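## Task

Set the metal block inside the gray tray, standing upright.

## Robot and tools

Robot: two seven-joint arms, left_arm and right_arm, each ending in a vacuum suction cup rather than fingers. Each base sits on a tilted plate, and one metal frame behind the arms carries both plates. Calibrated base placements in the scene frame: left_arm at (-0.019, +0.151, +0.292) m, quat_wxyz (+0.897, -0.353, +0.266, +0.016); right_arm at (+0.039, -0.309, +0.292) m, quat_wxyz (+0.897, +0.343, +0.278, +0.015). Gravity-up, expressed in each base frame, is (-0.488, -0.624, +0.610) for left and (-0.488, +0.624, +0.610) for right.

Frames: the scene frame has its origin at table-top height, halfway between the nominal bases, +z up, +x reaching out over the table, and left_arm on the +y side (arm names do not match image left/right). Reported hand positions (end_effector_position, metres) and orientations (end_effector_quat_wxyz) are in that arm's own base frame and may be off by a few cm. Fixed cameras and the table use the scene frame. Motion offsets are taken along the axes of each arm's current Hand target. The cup point is the center of the cup rim; the cup opens along the cup point's +z. About 3 cm behind the rim the tool widens to roughly 5 cm sideways.

The 14-number row: used by both execute_actions and move. Numbers 1-7 are left_arm dx, dy, dz, rx, ry, rz, suction; numbers 8-14 are the same for right_arm. Always send all 14, each in [-1, 1]. dx, dy, dz, rx, ry, rz are an offset (not a pose) from the arm's Hand target as it stood when the action or move began; 1.0 equals 0.6 m for translation or 180 degrees for rotation, and rx, ry, rz form a single rotation vector. Sending the same offset in a new call moves the arm further. Six zeros re-request the current Hand target. Suction is absolute: 1 is full vacuum (about 55 kPa below ambient), fractions ask for partial vacuum, 0.05 or less is off; it persists, so resend the previous value to keep it (0 means off).

execute_actions(actions, cameras): actions is a list of actions; each action is a list of up to 15 rows, one row per 1/30 s step; if fewer rows are given, the last one is held to fill 15. Every row in an action counts from that action's starting Hand target, not from the row before. An empty actions list returns state plus all camera images; otherwise images appear only if cameras names them (["all"], specific names, or []).

move(target, speed, blend, blocking, cameras): drives each cup point in a straight line toward the offset given by target, either one 14-number row or up to 15 rows (waypoints), all counted from the same starting Hand targets. speed is the top path speed in m/s, 0.002 to 0.5, default 0.25 (one value or one per waypoint); rotation is capped at twice that in rad/s and at most 0.873 rad/s. blend, in metres, rounds corners at intermediate waypoints; 0 stops at each. All paths finish together, last at least 0.5 s and are cut off at 10 s. Paths ignore obstacles and the other arm. blocking=false returns after about 0.5 s while the move continues. The result adds a move: line, e.g. done (at rest within 3 mm and 2 degrees), off_target, moving, held or fault, and limits such as paced (pose clipped) or held (steps withheld).

wait(seconds 0 to 10) lets time pass with commands held. stop brakes a running move. zoom_image(camera, region [x0, y0, x1, y1] pixels, at most 504 by 504) enlarges part of the newest image from cam_high, cam_left_wrist or cam_right_wrist (each 896x504). clear_fault(arm) clears a reported torque fault on left_arm or right_arm. finished_scene(scene, 1 to 3) ends the current scene irreversibly; after ending scene 1, make no other call in that reply. Scene 1 is practice and may be skipped, though damage there still counts.

Results: Hand target is the last commanded (clipped) pose, the base for the next offsets; the cup often rests a little short of it, and only a new command, even all zeros, closes the gap. suction_measured shows reached vacuum (near 0 means no seal); part_present turns 1 at 0.50 and back to 0 below 0.45. Also reported: joint positions, velocities (may read within noise), joint torques (positive toward larger joint angle), flange force in the tool's own axes, tool commands, motor temperatures.

Control notes: each step, commanded orientation is clipped to 32 degrees from the measured one; large turns may swing the elbow. Joint ranges (rad): waist and both roll joints and wrist roll -69.115 to 69.115, shoulder -2.250 to 2.250, elbow -2.580 to 2.580 (0 is straight), wrist pitch -2.100 to 2.100. Torque limits: 104.5 N m for the first four joints, 51.3 N m for the last three; exceeding one, or straying over 5 degrees from plan, faults and freezes that arm until clear_fault. Motors warn at 60 °C (MOTOR HOT) and the arm sags and stops at 75 °C; avoid long holds, outstretched poses and pushing at unreachable targets.

Picking and placing: switch suction on and press the 31 mm rim flat onto a smooth face with no edges, holes or seams under it. A held object rides up to about 13 mm nearer the tool. To release, set the object down on its support first, then turn suction off and back away at least 20 mm; the cup springs back on release. A cup sealed to the table pins the tool until suction is off.

Avoid: the arms are stiff, so targets even a few mm beyond firm contact press hard, and fast moves hit hard. Do not let the arms or their carried items collide; keep objects from falling off the table or dropping from height, never release moving objects, and do not strike fixed or heavy things. Loose objects may occasionally get nudged by outside pushes. Thinking time lets the scene run on.

Each tool is called as name(argument=value, ...) on one line, values as JSON.

## Session

execute_actions(actions=[])

Scene clock: 0.00 s.
left_arm: end_effector_position=(+0.4197, -0.1560, +0.0723) suction_measured=0.00 part_present=0 end_effector_quat_wxyz=(-0.462, +0.818, -0.158, +0.304) | right_arm: end_effector_position=(+0.2622, -0.1255, +0.3453) suction_measured=0.00 part_present=0 end_effector_quat_wxyz=(+0.155, +0.217, +0.964, +0.005)
Joint positions: left_arm=[1.3 1.157 -0.591 1.912 -1.016 0.729 1.544] | right_arm=[-0.05 -0.267 0.354 2.084 3.207 -1 -0.162]
Joint velocities: within noise
Joint torques (N m): no reading
Motor temperatures (°C): left_arm=[32 22 24 24 31 36 36] | right_arm=[25 20 28 26 29 32 37]
Flange force (N): no reading
Hand target: left_arm +0.4197, -0.1560, +0.0723; -0.462, +0.818, -0.158, +0.304 | right_arm +0.2622, -0.1255, +0.3453; +0.155, +0.217, +0.964, +0.005
Tool commands: left_gripper/suction=+0.0 right_gripper/suction=+0.0

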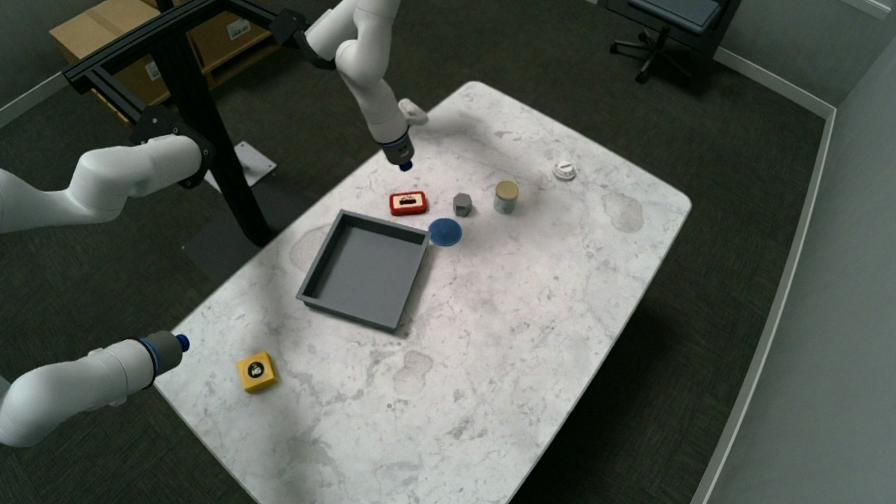

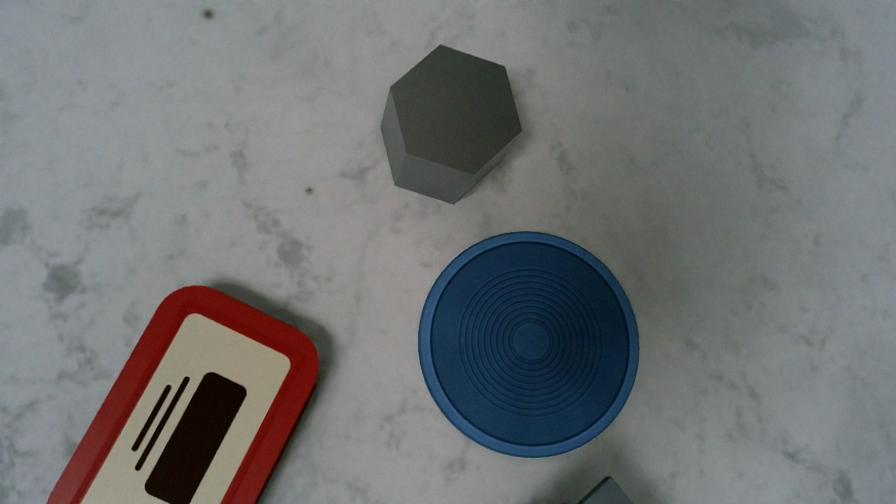

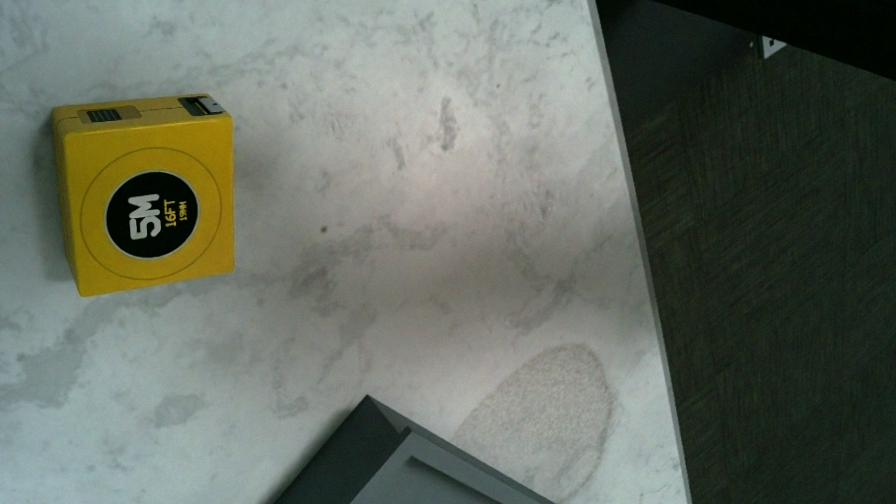

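zoom_image(camera="cam_left_wrist", region=[340, 10, 580, 250])

zoom_image(camera="cam_high", region=[280, 130, 600, 350])

Scaled by 2.100 from the camera's 896x504 image, which has a finer 1280x720 frame.

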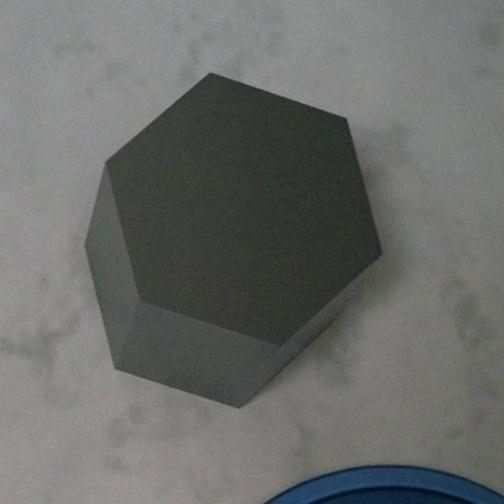

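Scaled by 1.575 from the camera's 896x504 image, which has a finer 1280x720 frame.

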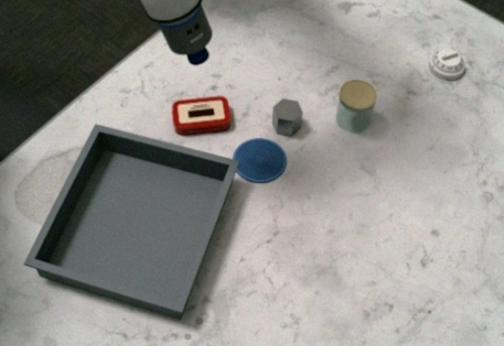

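move(target=[0.03045, -0.21118, 0.14449, -0.06547, -0.05712, 0, 0, 0, 0, 0, 0, 0, 0, 0], cameras=["cam_high", "cam_left_wrist"])

Scene clock: 22.77 s.
left_arm: end_effector_position=(+0.4867, -0.0423, +0.1529) suction_measured=0.00 part_present=0 end_effector_quat_wxyz=(-0.388, +0.885, -0.147, +0.212) | right_arm: end_effector_position=(+0.2622, -0.1255, +0.3453) suction_measured=0.00 part_present=0 end_effector_quat_wxyz=(+0.155, +0.217, +0.964, +0.005)
Joint positions: left_arm=[0.902 0.789 -0.605 1.964 -1.065 0.557 1.106] | right_arm=[-0.05 -0.267 0.354 2.084 3.207 -1 -0.162]
Joint torques (N m): left_arm=[12.71 -6.81 3.25 -3.29 0.04 -0.12 0.25] | right_arm=[0.83 -6.97 -3.77 -2.96 -0.54 -0.74 0.23]
Flange force (N): left_arm=[-2.1 -3.8 -0.9] | right_arm=[2.7 -1.8 2.4]
Hand target: left_arm +0.4867, -0.0423, +0.1529; -0.388, +0.885, -0.147, +0.212 | right_arm +0.2622, -0.1255, +0.3453; +0.155, +0.217, +0.964, +0.005
Off the commanded pose: left_arm 0.000 m, 0 deg | right_arm 0.000 m, 0 deg.
move: done
camera_calibration:
cam_left_wrist: T_world_to_cam=[[0.878053, -0.411406, 0.244474, -0.478537], [-0.108453, -0.668623, -0.735651, 0.19046], [0.466112, 0.619426, -0.631705, 0.00947835], [0, 0, 0, 1]] pos_world=[0.436419, -0.0753983, 0.263089]
Images, in order (width x height): cam_high 896x504, cam_left_wrist 896x504.

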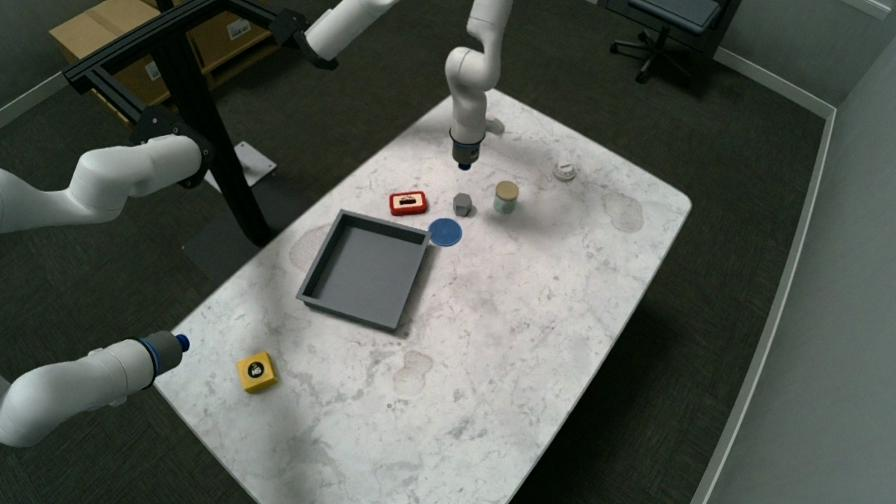

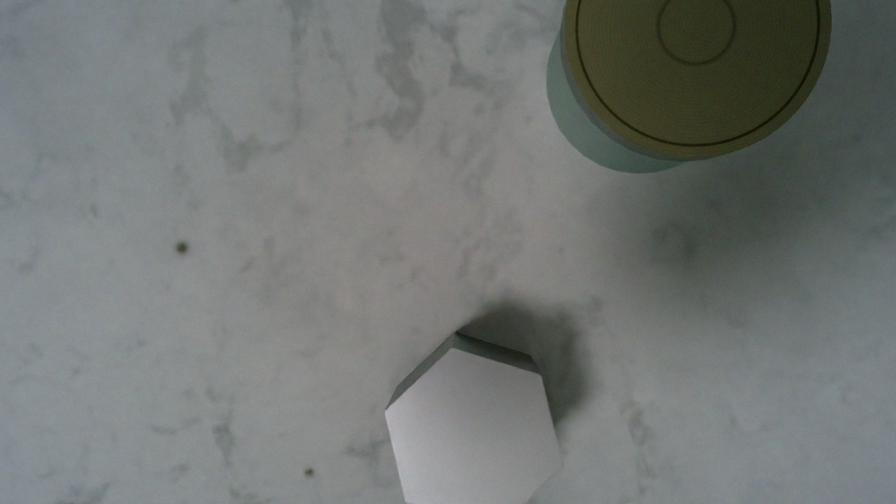

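move(target=[[0.0017, -0.0015, 0.2, 0, 0, 0, 1, 0, 0, 0, 0, 0, 0, 0], [0.0017, -0.0015, 0.22, 0, 0, 0, 1, 0, 0, 0, 0, 0, 0, 0]], speed=[0.2, 0.02], cameras=[])

Scene clock: 28.73 s.
left_arm: end_effector_position=(+0.5522, +0.0402, +0.0734) suction_measured=0.30 part_present=0 end_effector_quat_wxyz=(-0.388, +0.885, -0.147, +0.212) | right_arm: end_effector_position=(+0.2622, -0.1255, +0.3452) suction_measured=0.00 part_present=0 end_effector_quat_wxyz=(+0.155, +0.217, +0.964, +0.005)
Joint positions: left_arm=[0.749 1.077 -0.766 1.87 -1.286 0.23 1.338] | right_arm=[-0.05 -0.267 0.354 2.084 3.207 -1 -0.162]
Joint torques (N m): left_arm=[14.76 -9.33 1.94 -2.06 0.05 -0.14 0.24] | right_arm=[0.75 -6.92 -3.68 -3.06 -0.56 -0.69 0.19]
Flange force (N): left_arm=[3.0 -3.2 -1.4] | right_arm=[3.2 -1.8 2.3]
Hand target: left_arm +0.5522, +0.0402, +0.0733; -0.388, +0.885, -0.147, +0.212 | right_arm +0.2622, -0.1255, +0.3452; +0.155, +0.217, +0.964, +0.005
Off the commanded pose: left_arm 0.000 m, 0 deg | right_arm 0.000 m, 0 deg.
move: done
No camera images: "cameras" was empty.

move(target=[0, 0, 0.005, 0, 0, 0, 1, 0, 0, 0, 0, 0, 0, 0], speed=0.02, cameras=[])

Scene clock: 30.20 s.
left_arm: end_effector_position=(+0.5537, +0.0421, +0.0715) suction_measured=0.95 part_present=1 end_effector_quat_wxyz=(-0.388, +0.885, -0.147, +0.212) | right_arm: end_effector_position=(+0.2622, -0.1255, +0.3452) suction_measured=0.00 part_present=0 end_effector_quat_wxyz=(+0.155, +0.217, +0.964, +0.005)
Joint positions: left_arm=[0.747 1.085 -0.772 1.866 -1.29 0.222 1.344] | right_arm=[-0.05 -0.267 0.354 2.084 3.207 -1 -0.162]
Joint torques (N m): left_arm=[14.75 -9.52 1.88 -1.99 0.08 -0.13 0] | right_arm=[0.82 -6.95 -3.7 -2.96 -0.59 -0.72 0.22]
Flange force (N): left_arm=[1.3 -2.7 -0.6] | right_arm=[2.9 -1.7 2.2]
Hand target: left_arm +0.5537, +0.0421, +0.0715; -0.388, +0.885, -0.147, +0.212 | right_arm +0.2622, -0.1255, +0.3452; +0.155, +0.217, +0.964, +0.005
Off the commanded pose: left_arm 0.000 m, 0 deg | right_arm 0.000 m, 0 deg.
move: done
No camera images: "cameras" was empty.

move(target=[[0, 0, -0.1167, 0, 0, 0, 1, 0, 0, 0, 0, 0, 0, 0], [0.0735, 0.4395, -0.135, 0, 0, 0, 1, 0, 0, 0, 0, 0, 0, 0]], speed=[0.15, 0.25], blend=[0.03, 0], cameras=["cam_high", "cam_left_wrist"])

Scene clock: 45.60 s.
left_arm: end_effector_position=(+0.5272, -0.2003, -0.0648) suction_measured=0.95 part_present=1 end_effector_quat_wxyz=(-0.388, +0.885, -0.147, +0.212) | right_arm: end_effector_position=(+0.2622, -0.1255, +0.3452) suction_measured=0.00 part_present=0 end_effector_quat_wxyz=(+0.155, +0.217, +0.964, +0.005)
Joint positions: left_arm=[0.911 1.349 -0.348 1.374 -0.851 0.791 1.198] | right_arm=[-0.05 -0.267 0.354 2.084 3.207 -1 -0.162]
Joint torques (N m): left_arm=[17.86 -12.63 4.34 -4.93 0.09 -0.03 0.11] | right_arm=[0.81 -6.92 -3.71 -2.95 -0.56 -0.66 0.15]
Flange force (N): left_arm=[-2.5 -5.1 2.1] | right_arm=[2.8 -2.0 2.0]
Hand target: left_arm +0.5272, -0.2003, -0.0648; -0.388, +0.885, -0.147, +0.212 | right_arm +0.2622, -0.1255, +0.3452; +0.155, +0.217, +0.964, +0.005
Off the commanded pose: left_arm 0.000 m, 0 deg | right_arm 0.000 m, 0 deg.
move: done
camera_calibration:
cam_left_wrist: T_world_to_cam=[[0.878052, -0.411373, 0.244533, -0.525873], [-0.108461, -0.668736, -0.735546, -0.0709688], [0.466112, 0.619325, -0.631804, -0.0490709], [0, 0, 0, 1]] pos_world=[0.476919, -0.233398, 0.0453893]
Images, in order (width x height): cam_high 896x504, cam_left_wrist 896x504.

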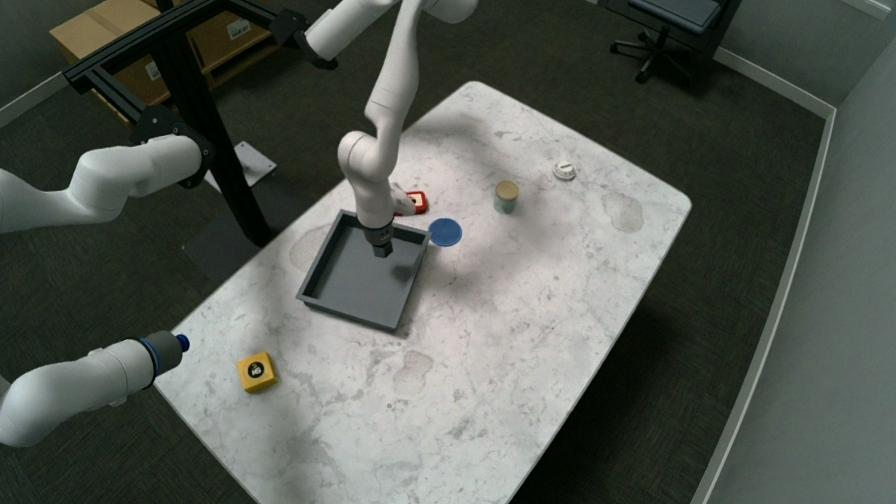

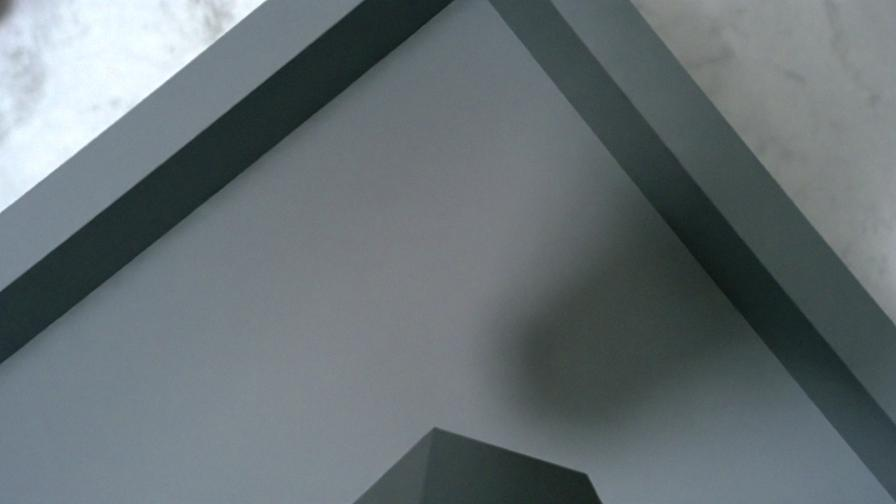

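move(target=[[0, 0, 0.1167, 0, 0, 0, 1, 0, 0, 0, 0, 0, 0, 0], [0, 0, 0.1283, 0, 0, 0, 1, 0, 0, 0, 0, 0, 0, 0]], speed=[0.2, 0.02], blend=[0.01, 0], cameras=["cam_left_wrist"])

Scene clock: 48.87 s.
left_arm: end_effector_position=(+0.5649, -0.1523, -0.1118) suction_measured=0.95 part_present=1 end_effector_quat_wxyz=(-0.388, +0.885, -0.147, +0.212) | right_arm: end_effector_position=(+0.2622, -0.1255, +0.3452) suction_measured=0.00 part_present=0 end_effector_quat_wxyz=(+0.155, +0.217, +0.964, +0.005)
Joint positions: left_arm=[0.818 1.459 -0.389 1.309 -0.895 0.696 1.215] | right_arm=[-0.05 -0.267 0.354 2.084 3.207 -1 -0.162]
Joint torques (N m): left_arm=[18.04 -12.8 3.99 -4.59 0.11 -0.08 0.11] | right_arm=[0.92 -6.93 -3.74 -2.97 -0.56 -0.68 0.15]
Flange force (N): left_arm=[-2.8 -5.2 1.2] | right_arm=[2.7 -2.0 2.2]
Hand target: left_arm +0.5649, -0.1523, -0.1118; -0.388, +0.885, -0.147, +0.212 | right_arm +0.2622, -0.1255, +0.3452; +0.155, +0.217, +0.964, +0.005
Off the commanded pose: left_arm 0.000 m, 0 deg | right_arm 0.000 m, 0 deg.
move: done; blend cut to 0.0035 m at target 1
camera_calibration:
cam_left_wrist: T_world_to_cam=[[0.87805, -0.411389, 0.244515, -0.527675], [-0.108483, -0.668726, -0.735552, -0.0692753], [0.466112, 0.619326, -0.631804, -0.125956], [0, 0, 0, 1]] pos_world=[0.514519, -0.185398, -0.00151066]
Images, in order (width x height): cam_left_wrist 896x504.

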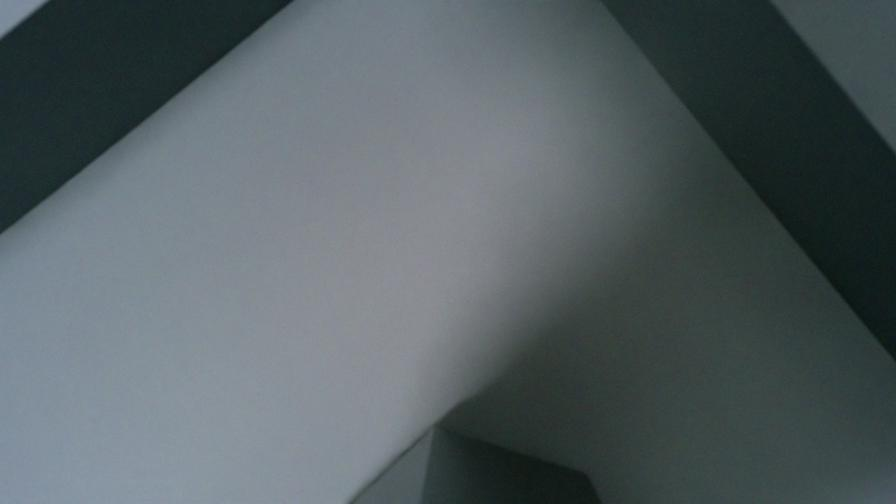

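move(target=[0, 0, 0.005, 0, 0, 0, 1, 0, 0, 0, 0, 0, 0, 0], speed=0.02, cameras=["cam_left_wrist"])

Scene clock: 50.40 s.
left_arm: end_effector_position=(+0.5663, -0.1504, -0.1136) suction_measured=0.95 part_present=1 end_effector_quat_wxyz=(-0.388, +0.885, -0.147, +0.212) | right_arm: end_effector_position=(+0.2622, -0.1255, +0.3452) suction_measured=0.00 part_present=0 end_effector_quat_wxyz=(+0.155, +0.217, +0.964, +0.005)
Joint positions: left_arm=[0.814 1.463 -0.391 1.305 -0.896 0.692 1.215] | right_arm=[-0.05 -0.267 0.354 2.084 3.207 -1 -0.162]
Joint torques (N m): left_arm=[18.06 -12.79 4.05 -4.49 0.1 -0.11 0.09] | right_arm=[0.88 -7 -3.72 -3.04 -0.56 -0.73 0.22]
Flange force (N): left_arm=[-2.6 -5.0 1.3] | right_arm=[2.9 -1.7 2.5]
Hand target: left_arm +0.5663, -0.1504, -0.1136; -0.388, +0.885, -0.147, +0.212 | right_arm +0.2622, -0.1255, +0.3452; +0.155, +0.217, +0.964, +0.005
Off the commanded pose: left_arm 0.000 m, 0 deg | right_arm 0.000 m, 0 deg.
move: done
camera_calibration:
cam_left_wrist: T_world_to_cam=[[0.878056, -0.411449, 0.244394, -0.52776], [-0.108565, -0.668632, -0.735625, -0.0691803], [0.466082, 0.619387, -0.631765, -0.129005], [0, 0, 0, 1]] pos_world=[0.516019, -0.183498, -0.0034106]
Images, in order (width x height): cam_left_wrist 896x504.

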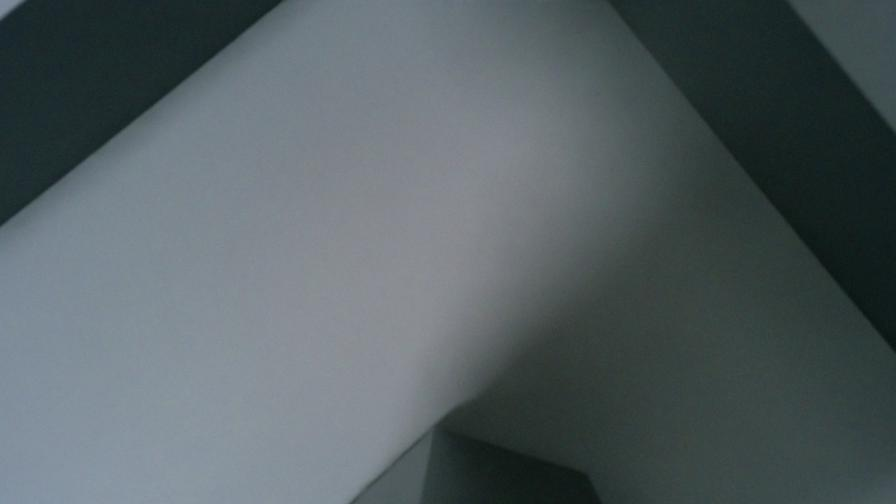

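move(target=[0, 0, 0.005, 0, 0, 0, 1, 0, 0, 0, 0, 0, 0, 0], speed=0.02, cameras=[])

move(target=[0, 0, 0.004, 0, 0, 0, 1, 0, 0, 0, 0, 0, 0, 0], speed=0.02, cameras=["cam_left_wrist"])

Scene clock: 52.13 s.
left_arm: end_effector_position=(+0.5678, -0.1486, -0.1154) suction_measured=0.95 part_present=1 end_effector_quat_wxyz=(-0.388, +0.885, -0.147, +0.212) | right_arm: end_effector_position=(+0.2622, -0.1255, +0.3452) suction_measured=0.00 part_present=0 end_effector_quat_wxyz=(+0.155, +0.217, +0.964, +0.005)
Joint positions: left_arm=[0.81 1.468 -0.392 1.301 -0.898 0.689 1.215] | right_arm=[-0.05 -0.267 0.354 2.084 3.207 -1 -0.162]
Joint torques (N m): left_arm=[18.08 -12.8 4.02 -4.56 0.09 -0.07 0.12] | right_arm=[0.8 -6.95 -3.69 -3.04 -0.52 -0.72 0.18]
Flange force (N): left_arm=[-2.9 -5.3 1.2] | right_arm=[3.0 -1.8 2.4]
Hand target: left_arm +0.5678, -0.1486, -0.1154; -0.388, +0.885, -0.147, +0.212 | right_arm +0.2622, -0.1255, +0.3452; +0.155, +0.217, +0.964, +0.005
Off the commanded pose: left_arm 0.000 m, 0 deg | right_arm 0.000 m, 0 deg.
move: done
No camera images: "cameras" was empty.

Scene clock: 52.83 s.
left_arm: end_effector_position=(+0.5690, -0.1471, -0.1169) suction_measured=0.95 part_present=1 end_effector_quat_wxyz=(-0.388, +0.885, -0.147, +0.212) | right_arm: end_effector_position=(+0.2622, -0.1255, +0.3452) suction_measured=0.00 part_present=0 end_effector_quat_wxyz=(+0.155, +0.217, +0.964, +0.005)
Joint positions: left_arm=[0.807 1.471 -0.394 1.299 -0.899 0.687 1.215] | right_arm=[-0.05 -0.267 0.354 2.084 3.207 -1 -0.162]
Joint torques (N m): left_arm=[18.07 -12.78 4.02 -4.51 0.08 -0.06 0.11] | right_arm=[0.9 -6.93 -3.71 -3.04 -0.58 -0.72 0.15]
Flange force (N): left_arm=[-2.8 -5.2 1.2] | right_arm=[2.9 -1.9 2.4]
Hand target: left_arm +0.5690, -0.1470, -0.1169; -0.388, +0.885, -0.147, +0.212 | right_arm +0.2622, -0.1255, +0.3452; +0.155, +0.217, +0.964, +0.005
Off the commanded pose: left_arm 0.000 m, 0 deg | right_arm 0.000 m, 0 deg.
move: done
camera_calibration:
cam_left_wrist: T_world_to_cam=[[0.878072, -0.411347, 0.244507, -0.527868], [-0.10843, -0.668696, -0.735588, -0.0692003], [0.466083, 0.619387, -0.631765, -0.134347], [0, 0, 0, 1]] pos_world=[0.518619, -0.180198, -0.00671067]
Images, in order (width x height): cam_left_wrist 896x504.

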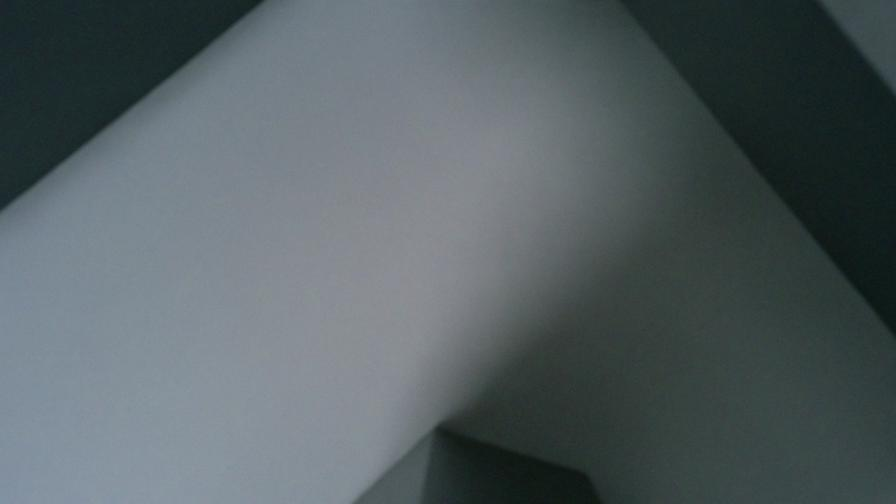

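move(target=[0, 0, 0.003, 0, 0, 0, 1, 0, 0, 0, 0, 0, 0, 0], speed=0.02, cameras=[])

move(target=[0, 0, 0.003, 0, 0, 0, 1, 0, 0, 0, 0, 0, 0, 0], speed=0.02, cameras=["cam_left_wrist"])

Scene clock: 54.73 s.
left_arm: end_effector_position=(+0.5699, -0.1460, -0.1180) suction_measured=0.95 part_present=1 end_effector_quat_wxyz=(-0.387, +0.885, -0.147, +0.212) | right_arm: end_effector_position=(+0.2622, -0.1255, +0.3452) suction_measured=0.00 part_present=0 end_effector_quat_wxyz=(+0.155, +0.217, +0.964, +0.005)
Joint positions: left_arm=[0.805 1.474 -0.394 1.296 -0.899 0.685 1.215] | right_arm=[-0.05 -0.267 0.354 2.084 3.207 -1 -0.162]
Joint torques (N m): left_arm=[6.7 -3.24 0.06 -4.15 -0.52 -1.87 0.14] | right_arm=[0.83 -6.95 -3.68 -2.98 -0.56 -0.73 0.19]
Flange force (N): left_arm=[-8.7 -10.2 -31.3] | right_arm=[2.9 -1.7 2.3]
Hand target: left_arm +0.5699, -0.1459, -0.1180; -0.388, +0.885, -0.147, +0.212 | right_arm +0.2622, -0.1255, +0.3452; +0.155, +0.217, +0.964, +0.005
Off the commanded pose: left_arm 0.000 m, 0 deg | right_arm 0.000 m, 0 deg.
move: done
No camera images: "cameras" was empty.

Scene clock: 55.43 s.
left_arm: end_effector_position=(+0.5707, -0.1449, -0.1191) suction_measured=0.95 part_present=1 end_effector_quat_wxyz=(-0.387, +0.885, -0.147, +0.212) | right_arm: end_effector_position=(+0.2622, -0.1255, +0.3452) suction_measured=0.00 part_present=0 end_effector_quat_wxyz=(+0.155, +0.217, +0.964, +0.005)
Joint positions: left_arm=[0.803 1.477 -0.395 1.294 -0.9 0.683 1.215] | right_arm=[-0.05 -0.267 0.354 2.084 3.207 -1 -0.162]
Joint torques (N m): left_arm=[-5.54 6.59 -4.51 -3.67 -1.18 -3.48 0.15] | right_arm=[0.81 -6.93 -3.73 -2.92 -0.58 -0.71 0.23]
Flange force (N): left_arm=[-15.2 -14.8 -65.4] | right_arm=[2.8 -1.7 2.1]
Hand target: left_arm +0.5707, -0.1448, -0.1191; -0.388, +0.885, -0.147, +0.212 | right_arm +0.2622, -0.1255, +0.3452; +0.155, +0.217, +0.964, +0.005
Off the commanded pose: left_arm 0.000 m, 0 deg | right_arm 0.000 m, 0 deg.
move: done
camera_calibration:
cam_left_wrist: T_world_to_cam=[[0.877983, -0.411512, 0.244549, -0.527988], [-0.108565, -0.668734, -0.735532, -0.0690881], [0.466218, 0.619235, -0.631813, -0.138036], [0, 0, 0, 1]] pos_world=[0.520419, -0.177998, -0.00891067]
Images, in order (width x height): cam_left_wrist 896x504.

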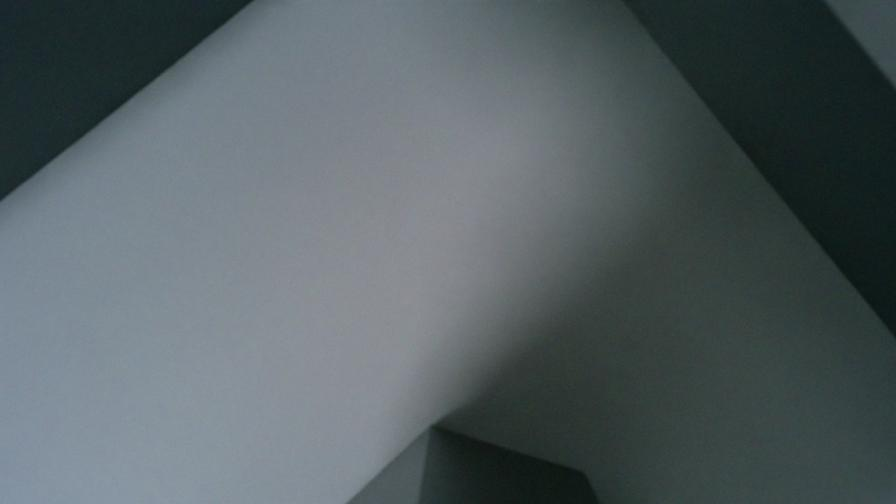

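move(target=[[0, 0, -0.005, 0, 0, 0, 1, 0, 0, 0, 0, 0, 0, 0], [0, 0, -0.005, 0, 0, 0, 0, 0, 0, 0, 0, 0, 0, 0]], speed=0.03, cameras=[])

wait(seconds=0.5, cameras=[])

Scene clock: 58.73 s.
left_arm: end_effector_position=(+0.5692, -0.1466, -0.1173) suction_measured=0.00 part_present=0 end_effector_quat_wxyz=(-0.388, +0.885, -0.147, +0.212) | right_arm: end_effector_position=(+0.2622, -0.1255, +0.3452) suction_measured=0.00 part_present=0 end_effector_quat_wxyz=(+0.155, +0.217, +0.964, +0.005)
Joint positions: left_arm=[0.806 1.472 -0.394 1.298 -0.899 0.686 1.215] | right_arm=[-0.05 -0.267 0.354 2.084 3.207 -1 -0.162]
Joint torques (N m): left_arm=[11.58 -7.53 1.59 -1.79 0.3 0.51 0.12] | right_arm=[0.84 -6.94 -3.73 -3.02 -0.56 -0.7 0.15]
Flange force (N): left_arm=[-1.4 -4.0 -12.2] | right_arm=[2.8 -2.0 2.4]
Hand target: left_arm +0.5693, -0.1467, -0.1173; -0.388, +0.885, -0.147, +0.212 | right_arm +0.2622, -0.1255, +0.3452; +0.155, +0.217, +0.964, +0.005
Off the commanded pose: left_arm 0.000 m, 0 deg | right_arm 0.000 m, 0 deg.
move: done
No camera images: "cameras" was empty.

Scene clock: 59.23 s.
left_arm: end_effector_position=(+0.5693, -0.1467, -0.1173) suction_measured=0.00 part_present=0 end_effector_quat_wxyz=(-0.388, +0.885, -0.147, +0.212) | right_arm: end_effector_position=(+0.2622, -0.1255, +0.3452) suction_measured=0.00 part_present=0 end_effector_quat_wxyz=(+0.155, +0.217, +0.964, +0.005)
Joint positions: left_arm=[0.806 1.472 -0.394 1.298 -0.899 0.686 1.215] | right_arm=[-0.05 -0.267 0.354 2.084 3.207 -1 -0.162]
Joint torques (N m): left_arm=[11.68 -7.56 1.67 -1.81 0.29 0.45 0.13] | right_arm=[0.8 -6.97 -3.71 -2.97 -0.55 -0.72 0.18]
Flange force (N): left_arm=[-1.3 -4.0 -12.1] | right_arm=[2.7 -1.9 2.3]
Hand target: left_arm +0.5693, -0.1467, -0.1173; -0.388, +0.885, -0.147, +0.212 | right_arm +0.2622, -0.1255, +0.3452; +0.155, +0.217, +0.964, +0.005
Tool commands: left_gripper/suction=+0.0 right_gripper/suction=+0.0
Off the commanded pose: left_arm 0.000 m, 0 deg | right_arm 0.000 m, 0 deg.
wait: 0.50 s; at rest by 0.17 s
No camera images: "cameras" was empty.

move(target=[[0, 0, -0.035, 0, 0, 0, 0, 0, 0, 0, 0, 0, 0, 0], [0, 0, -0.22, 0, 0, 0, 0, 0, 0, 0, 0, 0, 0, 0]], speed=[0.08, 0.3], blend=[0.01, 0], cameras=["cam_high", "cam_left_wrist"])

Scene clock: 61.27 s.
left_arm: end_effector_position=(+0.5048, -0.2290, -0.0368) suction_measured=0.00 part_present=0 end_effector_quat_wxyz=(-0.388, +0.885, -0.147, +0.212) | right_arm: end_effector_position=(+0.2622, -0.1255, +0.3452) suction_measured=0.00 part_present=0 end_effector_quat_wxyz=(+0.155, +0.217, +0.964, +0.005)
Joint positions: left_arm=[0.962 1.289 -0.322 1.391 -0.819 0.861 1.181] | right_arm=[-0.05 -0.267 0.354 2.084 3.207 -1 -0.162]
Joint torques (N m): left_arm=[16.81 -11.71 4.17 -5.1 0.09 -0.15 0.09] | right_arm=[0.83 -6.96 -3.75 -2.99 -0.56 -0.7 0.23]
Flange force (N): left_arm=[-2.9 -5.5 0.3] | right_arm=[2.8 -1.8 2.3]
Hand target: left_arm +0.5047, -0.2290, -0.0368; -0.388, +0.885, -0.147, +0.212 | right_arm +0.2622, -0.1255, +0.3452; +0.155, +0.217, +0.964, +0.005
Off the commanded pose: left_arm 0.000 m, 0 deg | right_arm 0.000 m, 0 deg.
move: done
camera_calibration:
cam_left_wrist: T_world_to_cam=[[0.878053, -0.411406, 0.244474, -0.524775], [-0.108453, -0.668623, -0.735651, -0.0719727], [0.466112, 0.619426, -0.631705, -0.0030991], [0, 0, 0, 1]] pos_world=[0.454419, -0.262098, 0.0733893]
Images, in order (width x height): cam_high 896x504, cam_left_wrist 896x504.

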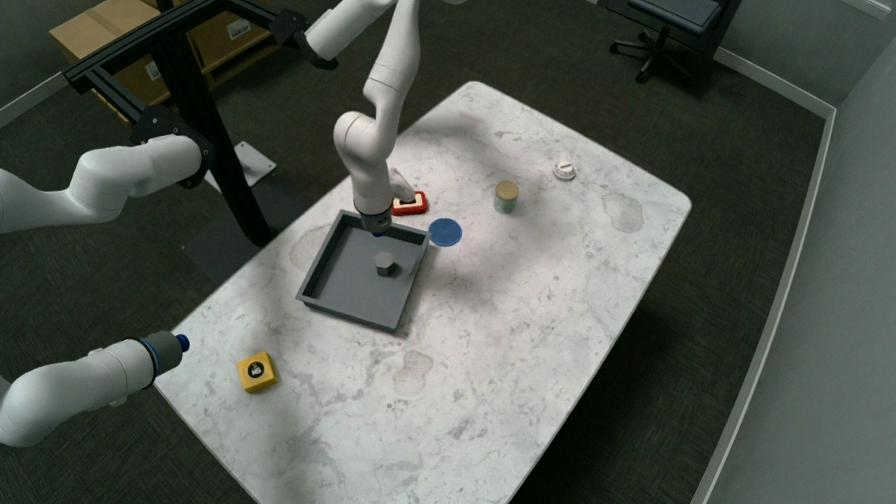

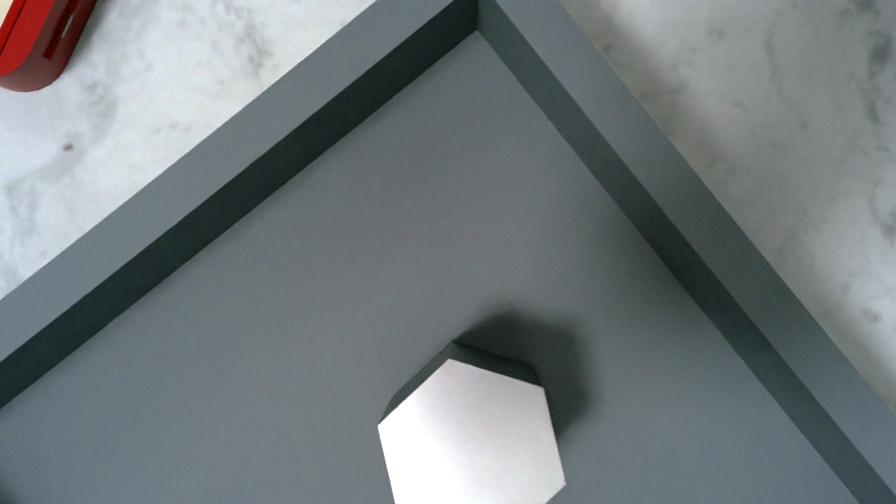

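finished_scene(scene=1)

The scene is finished: the task was done.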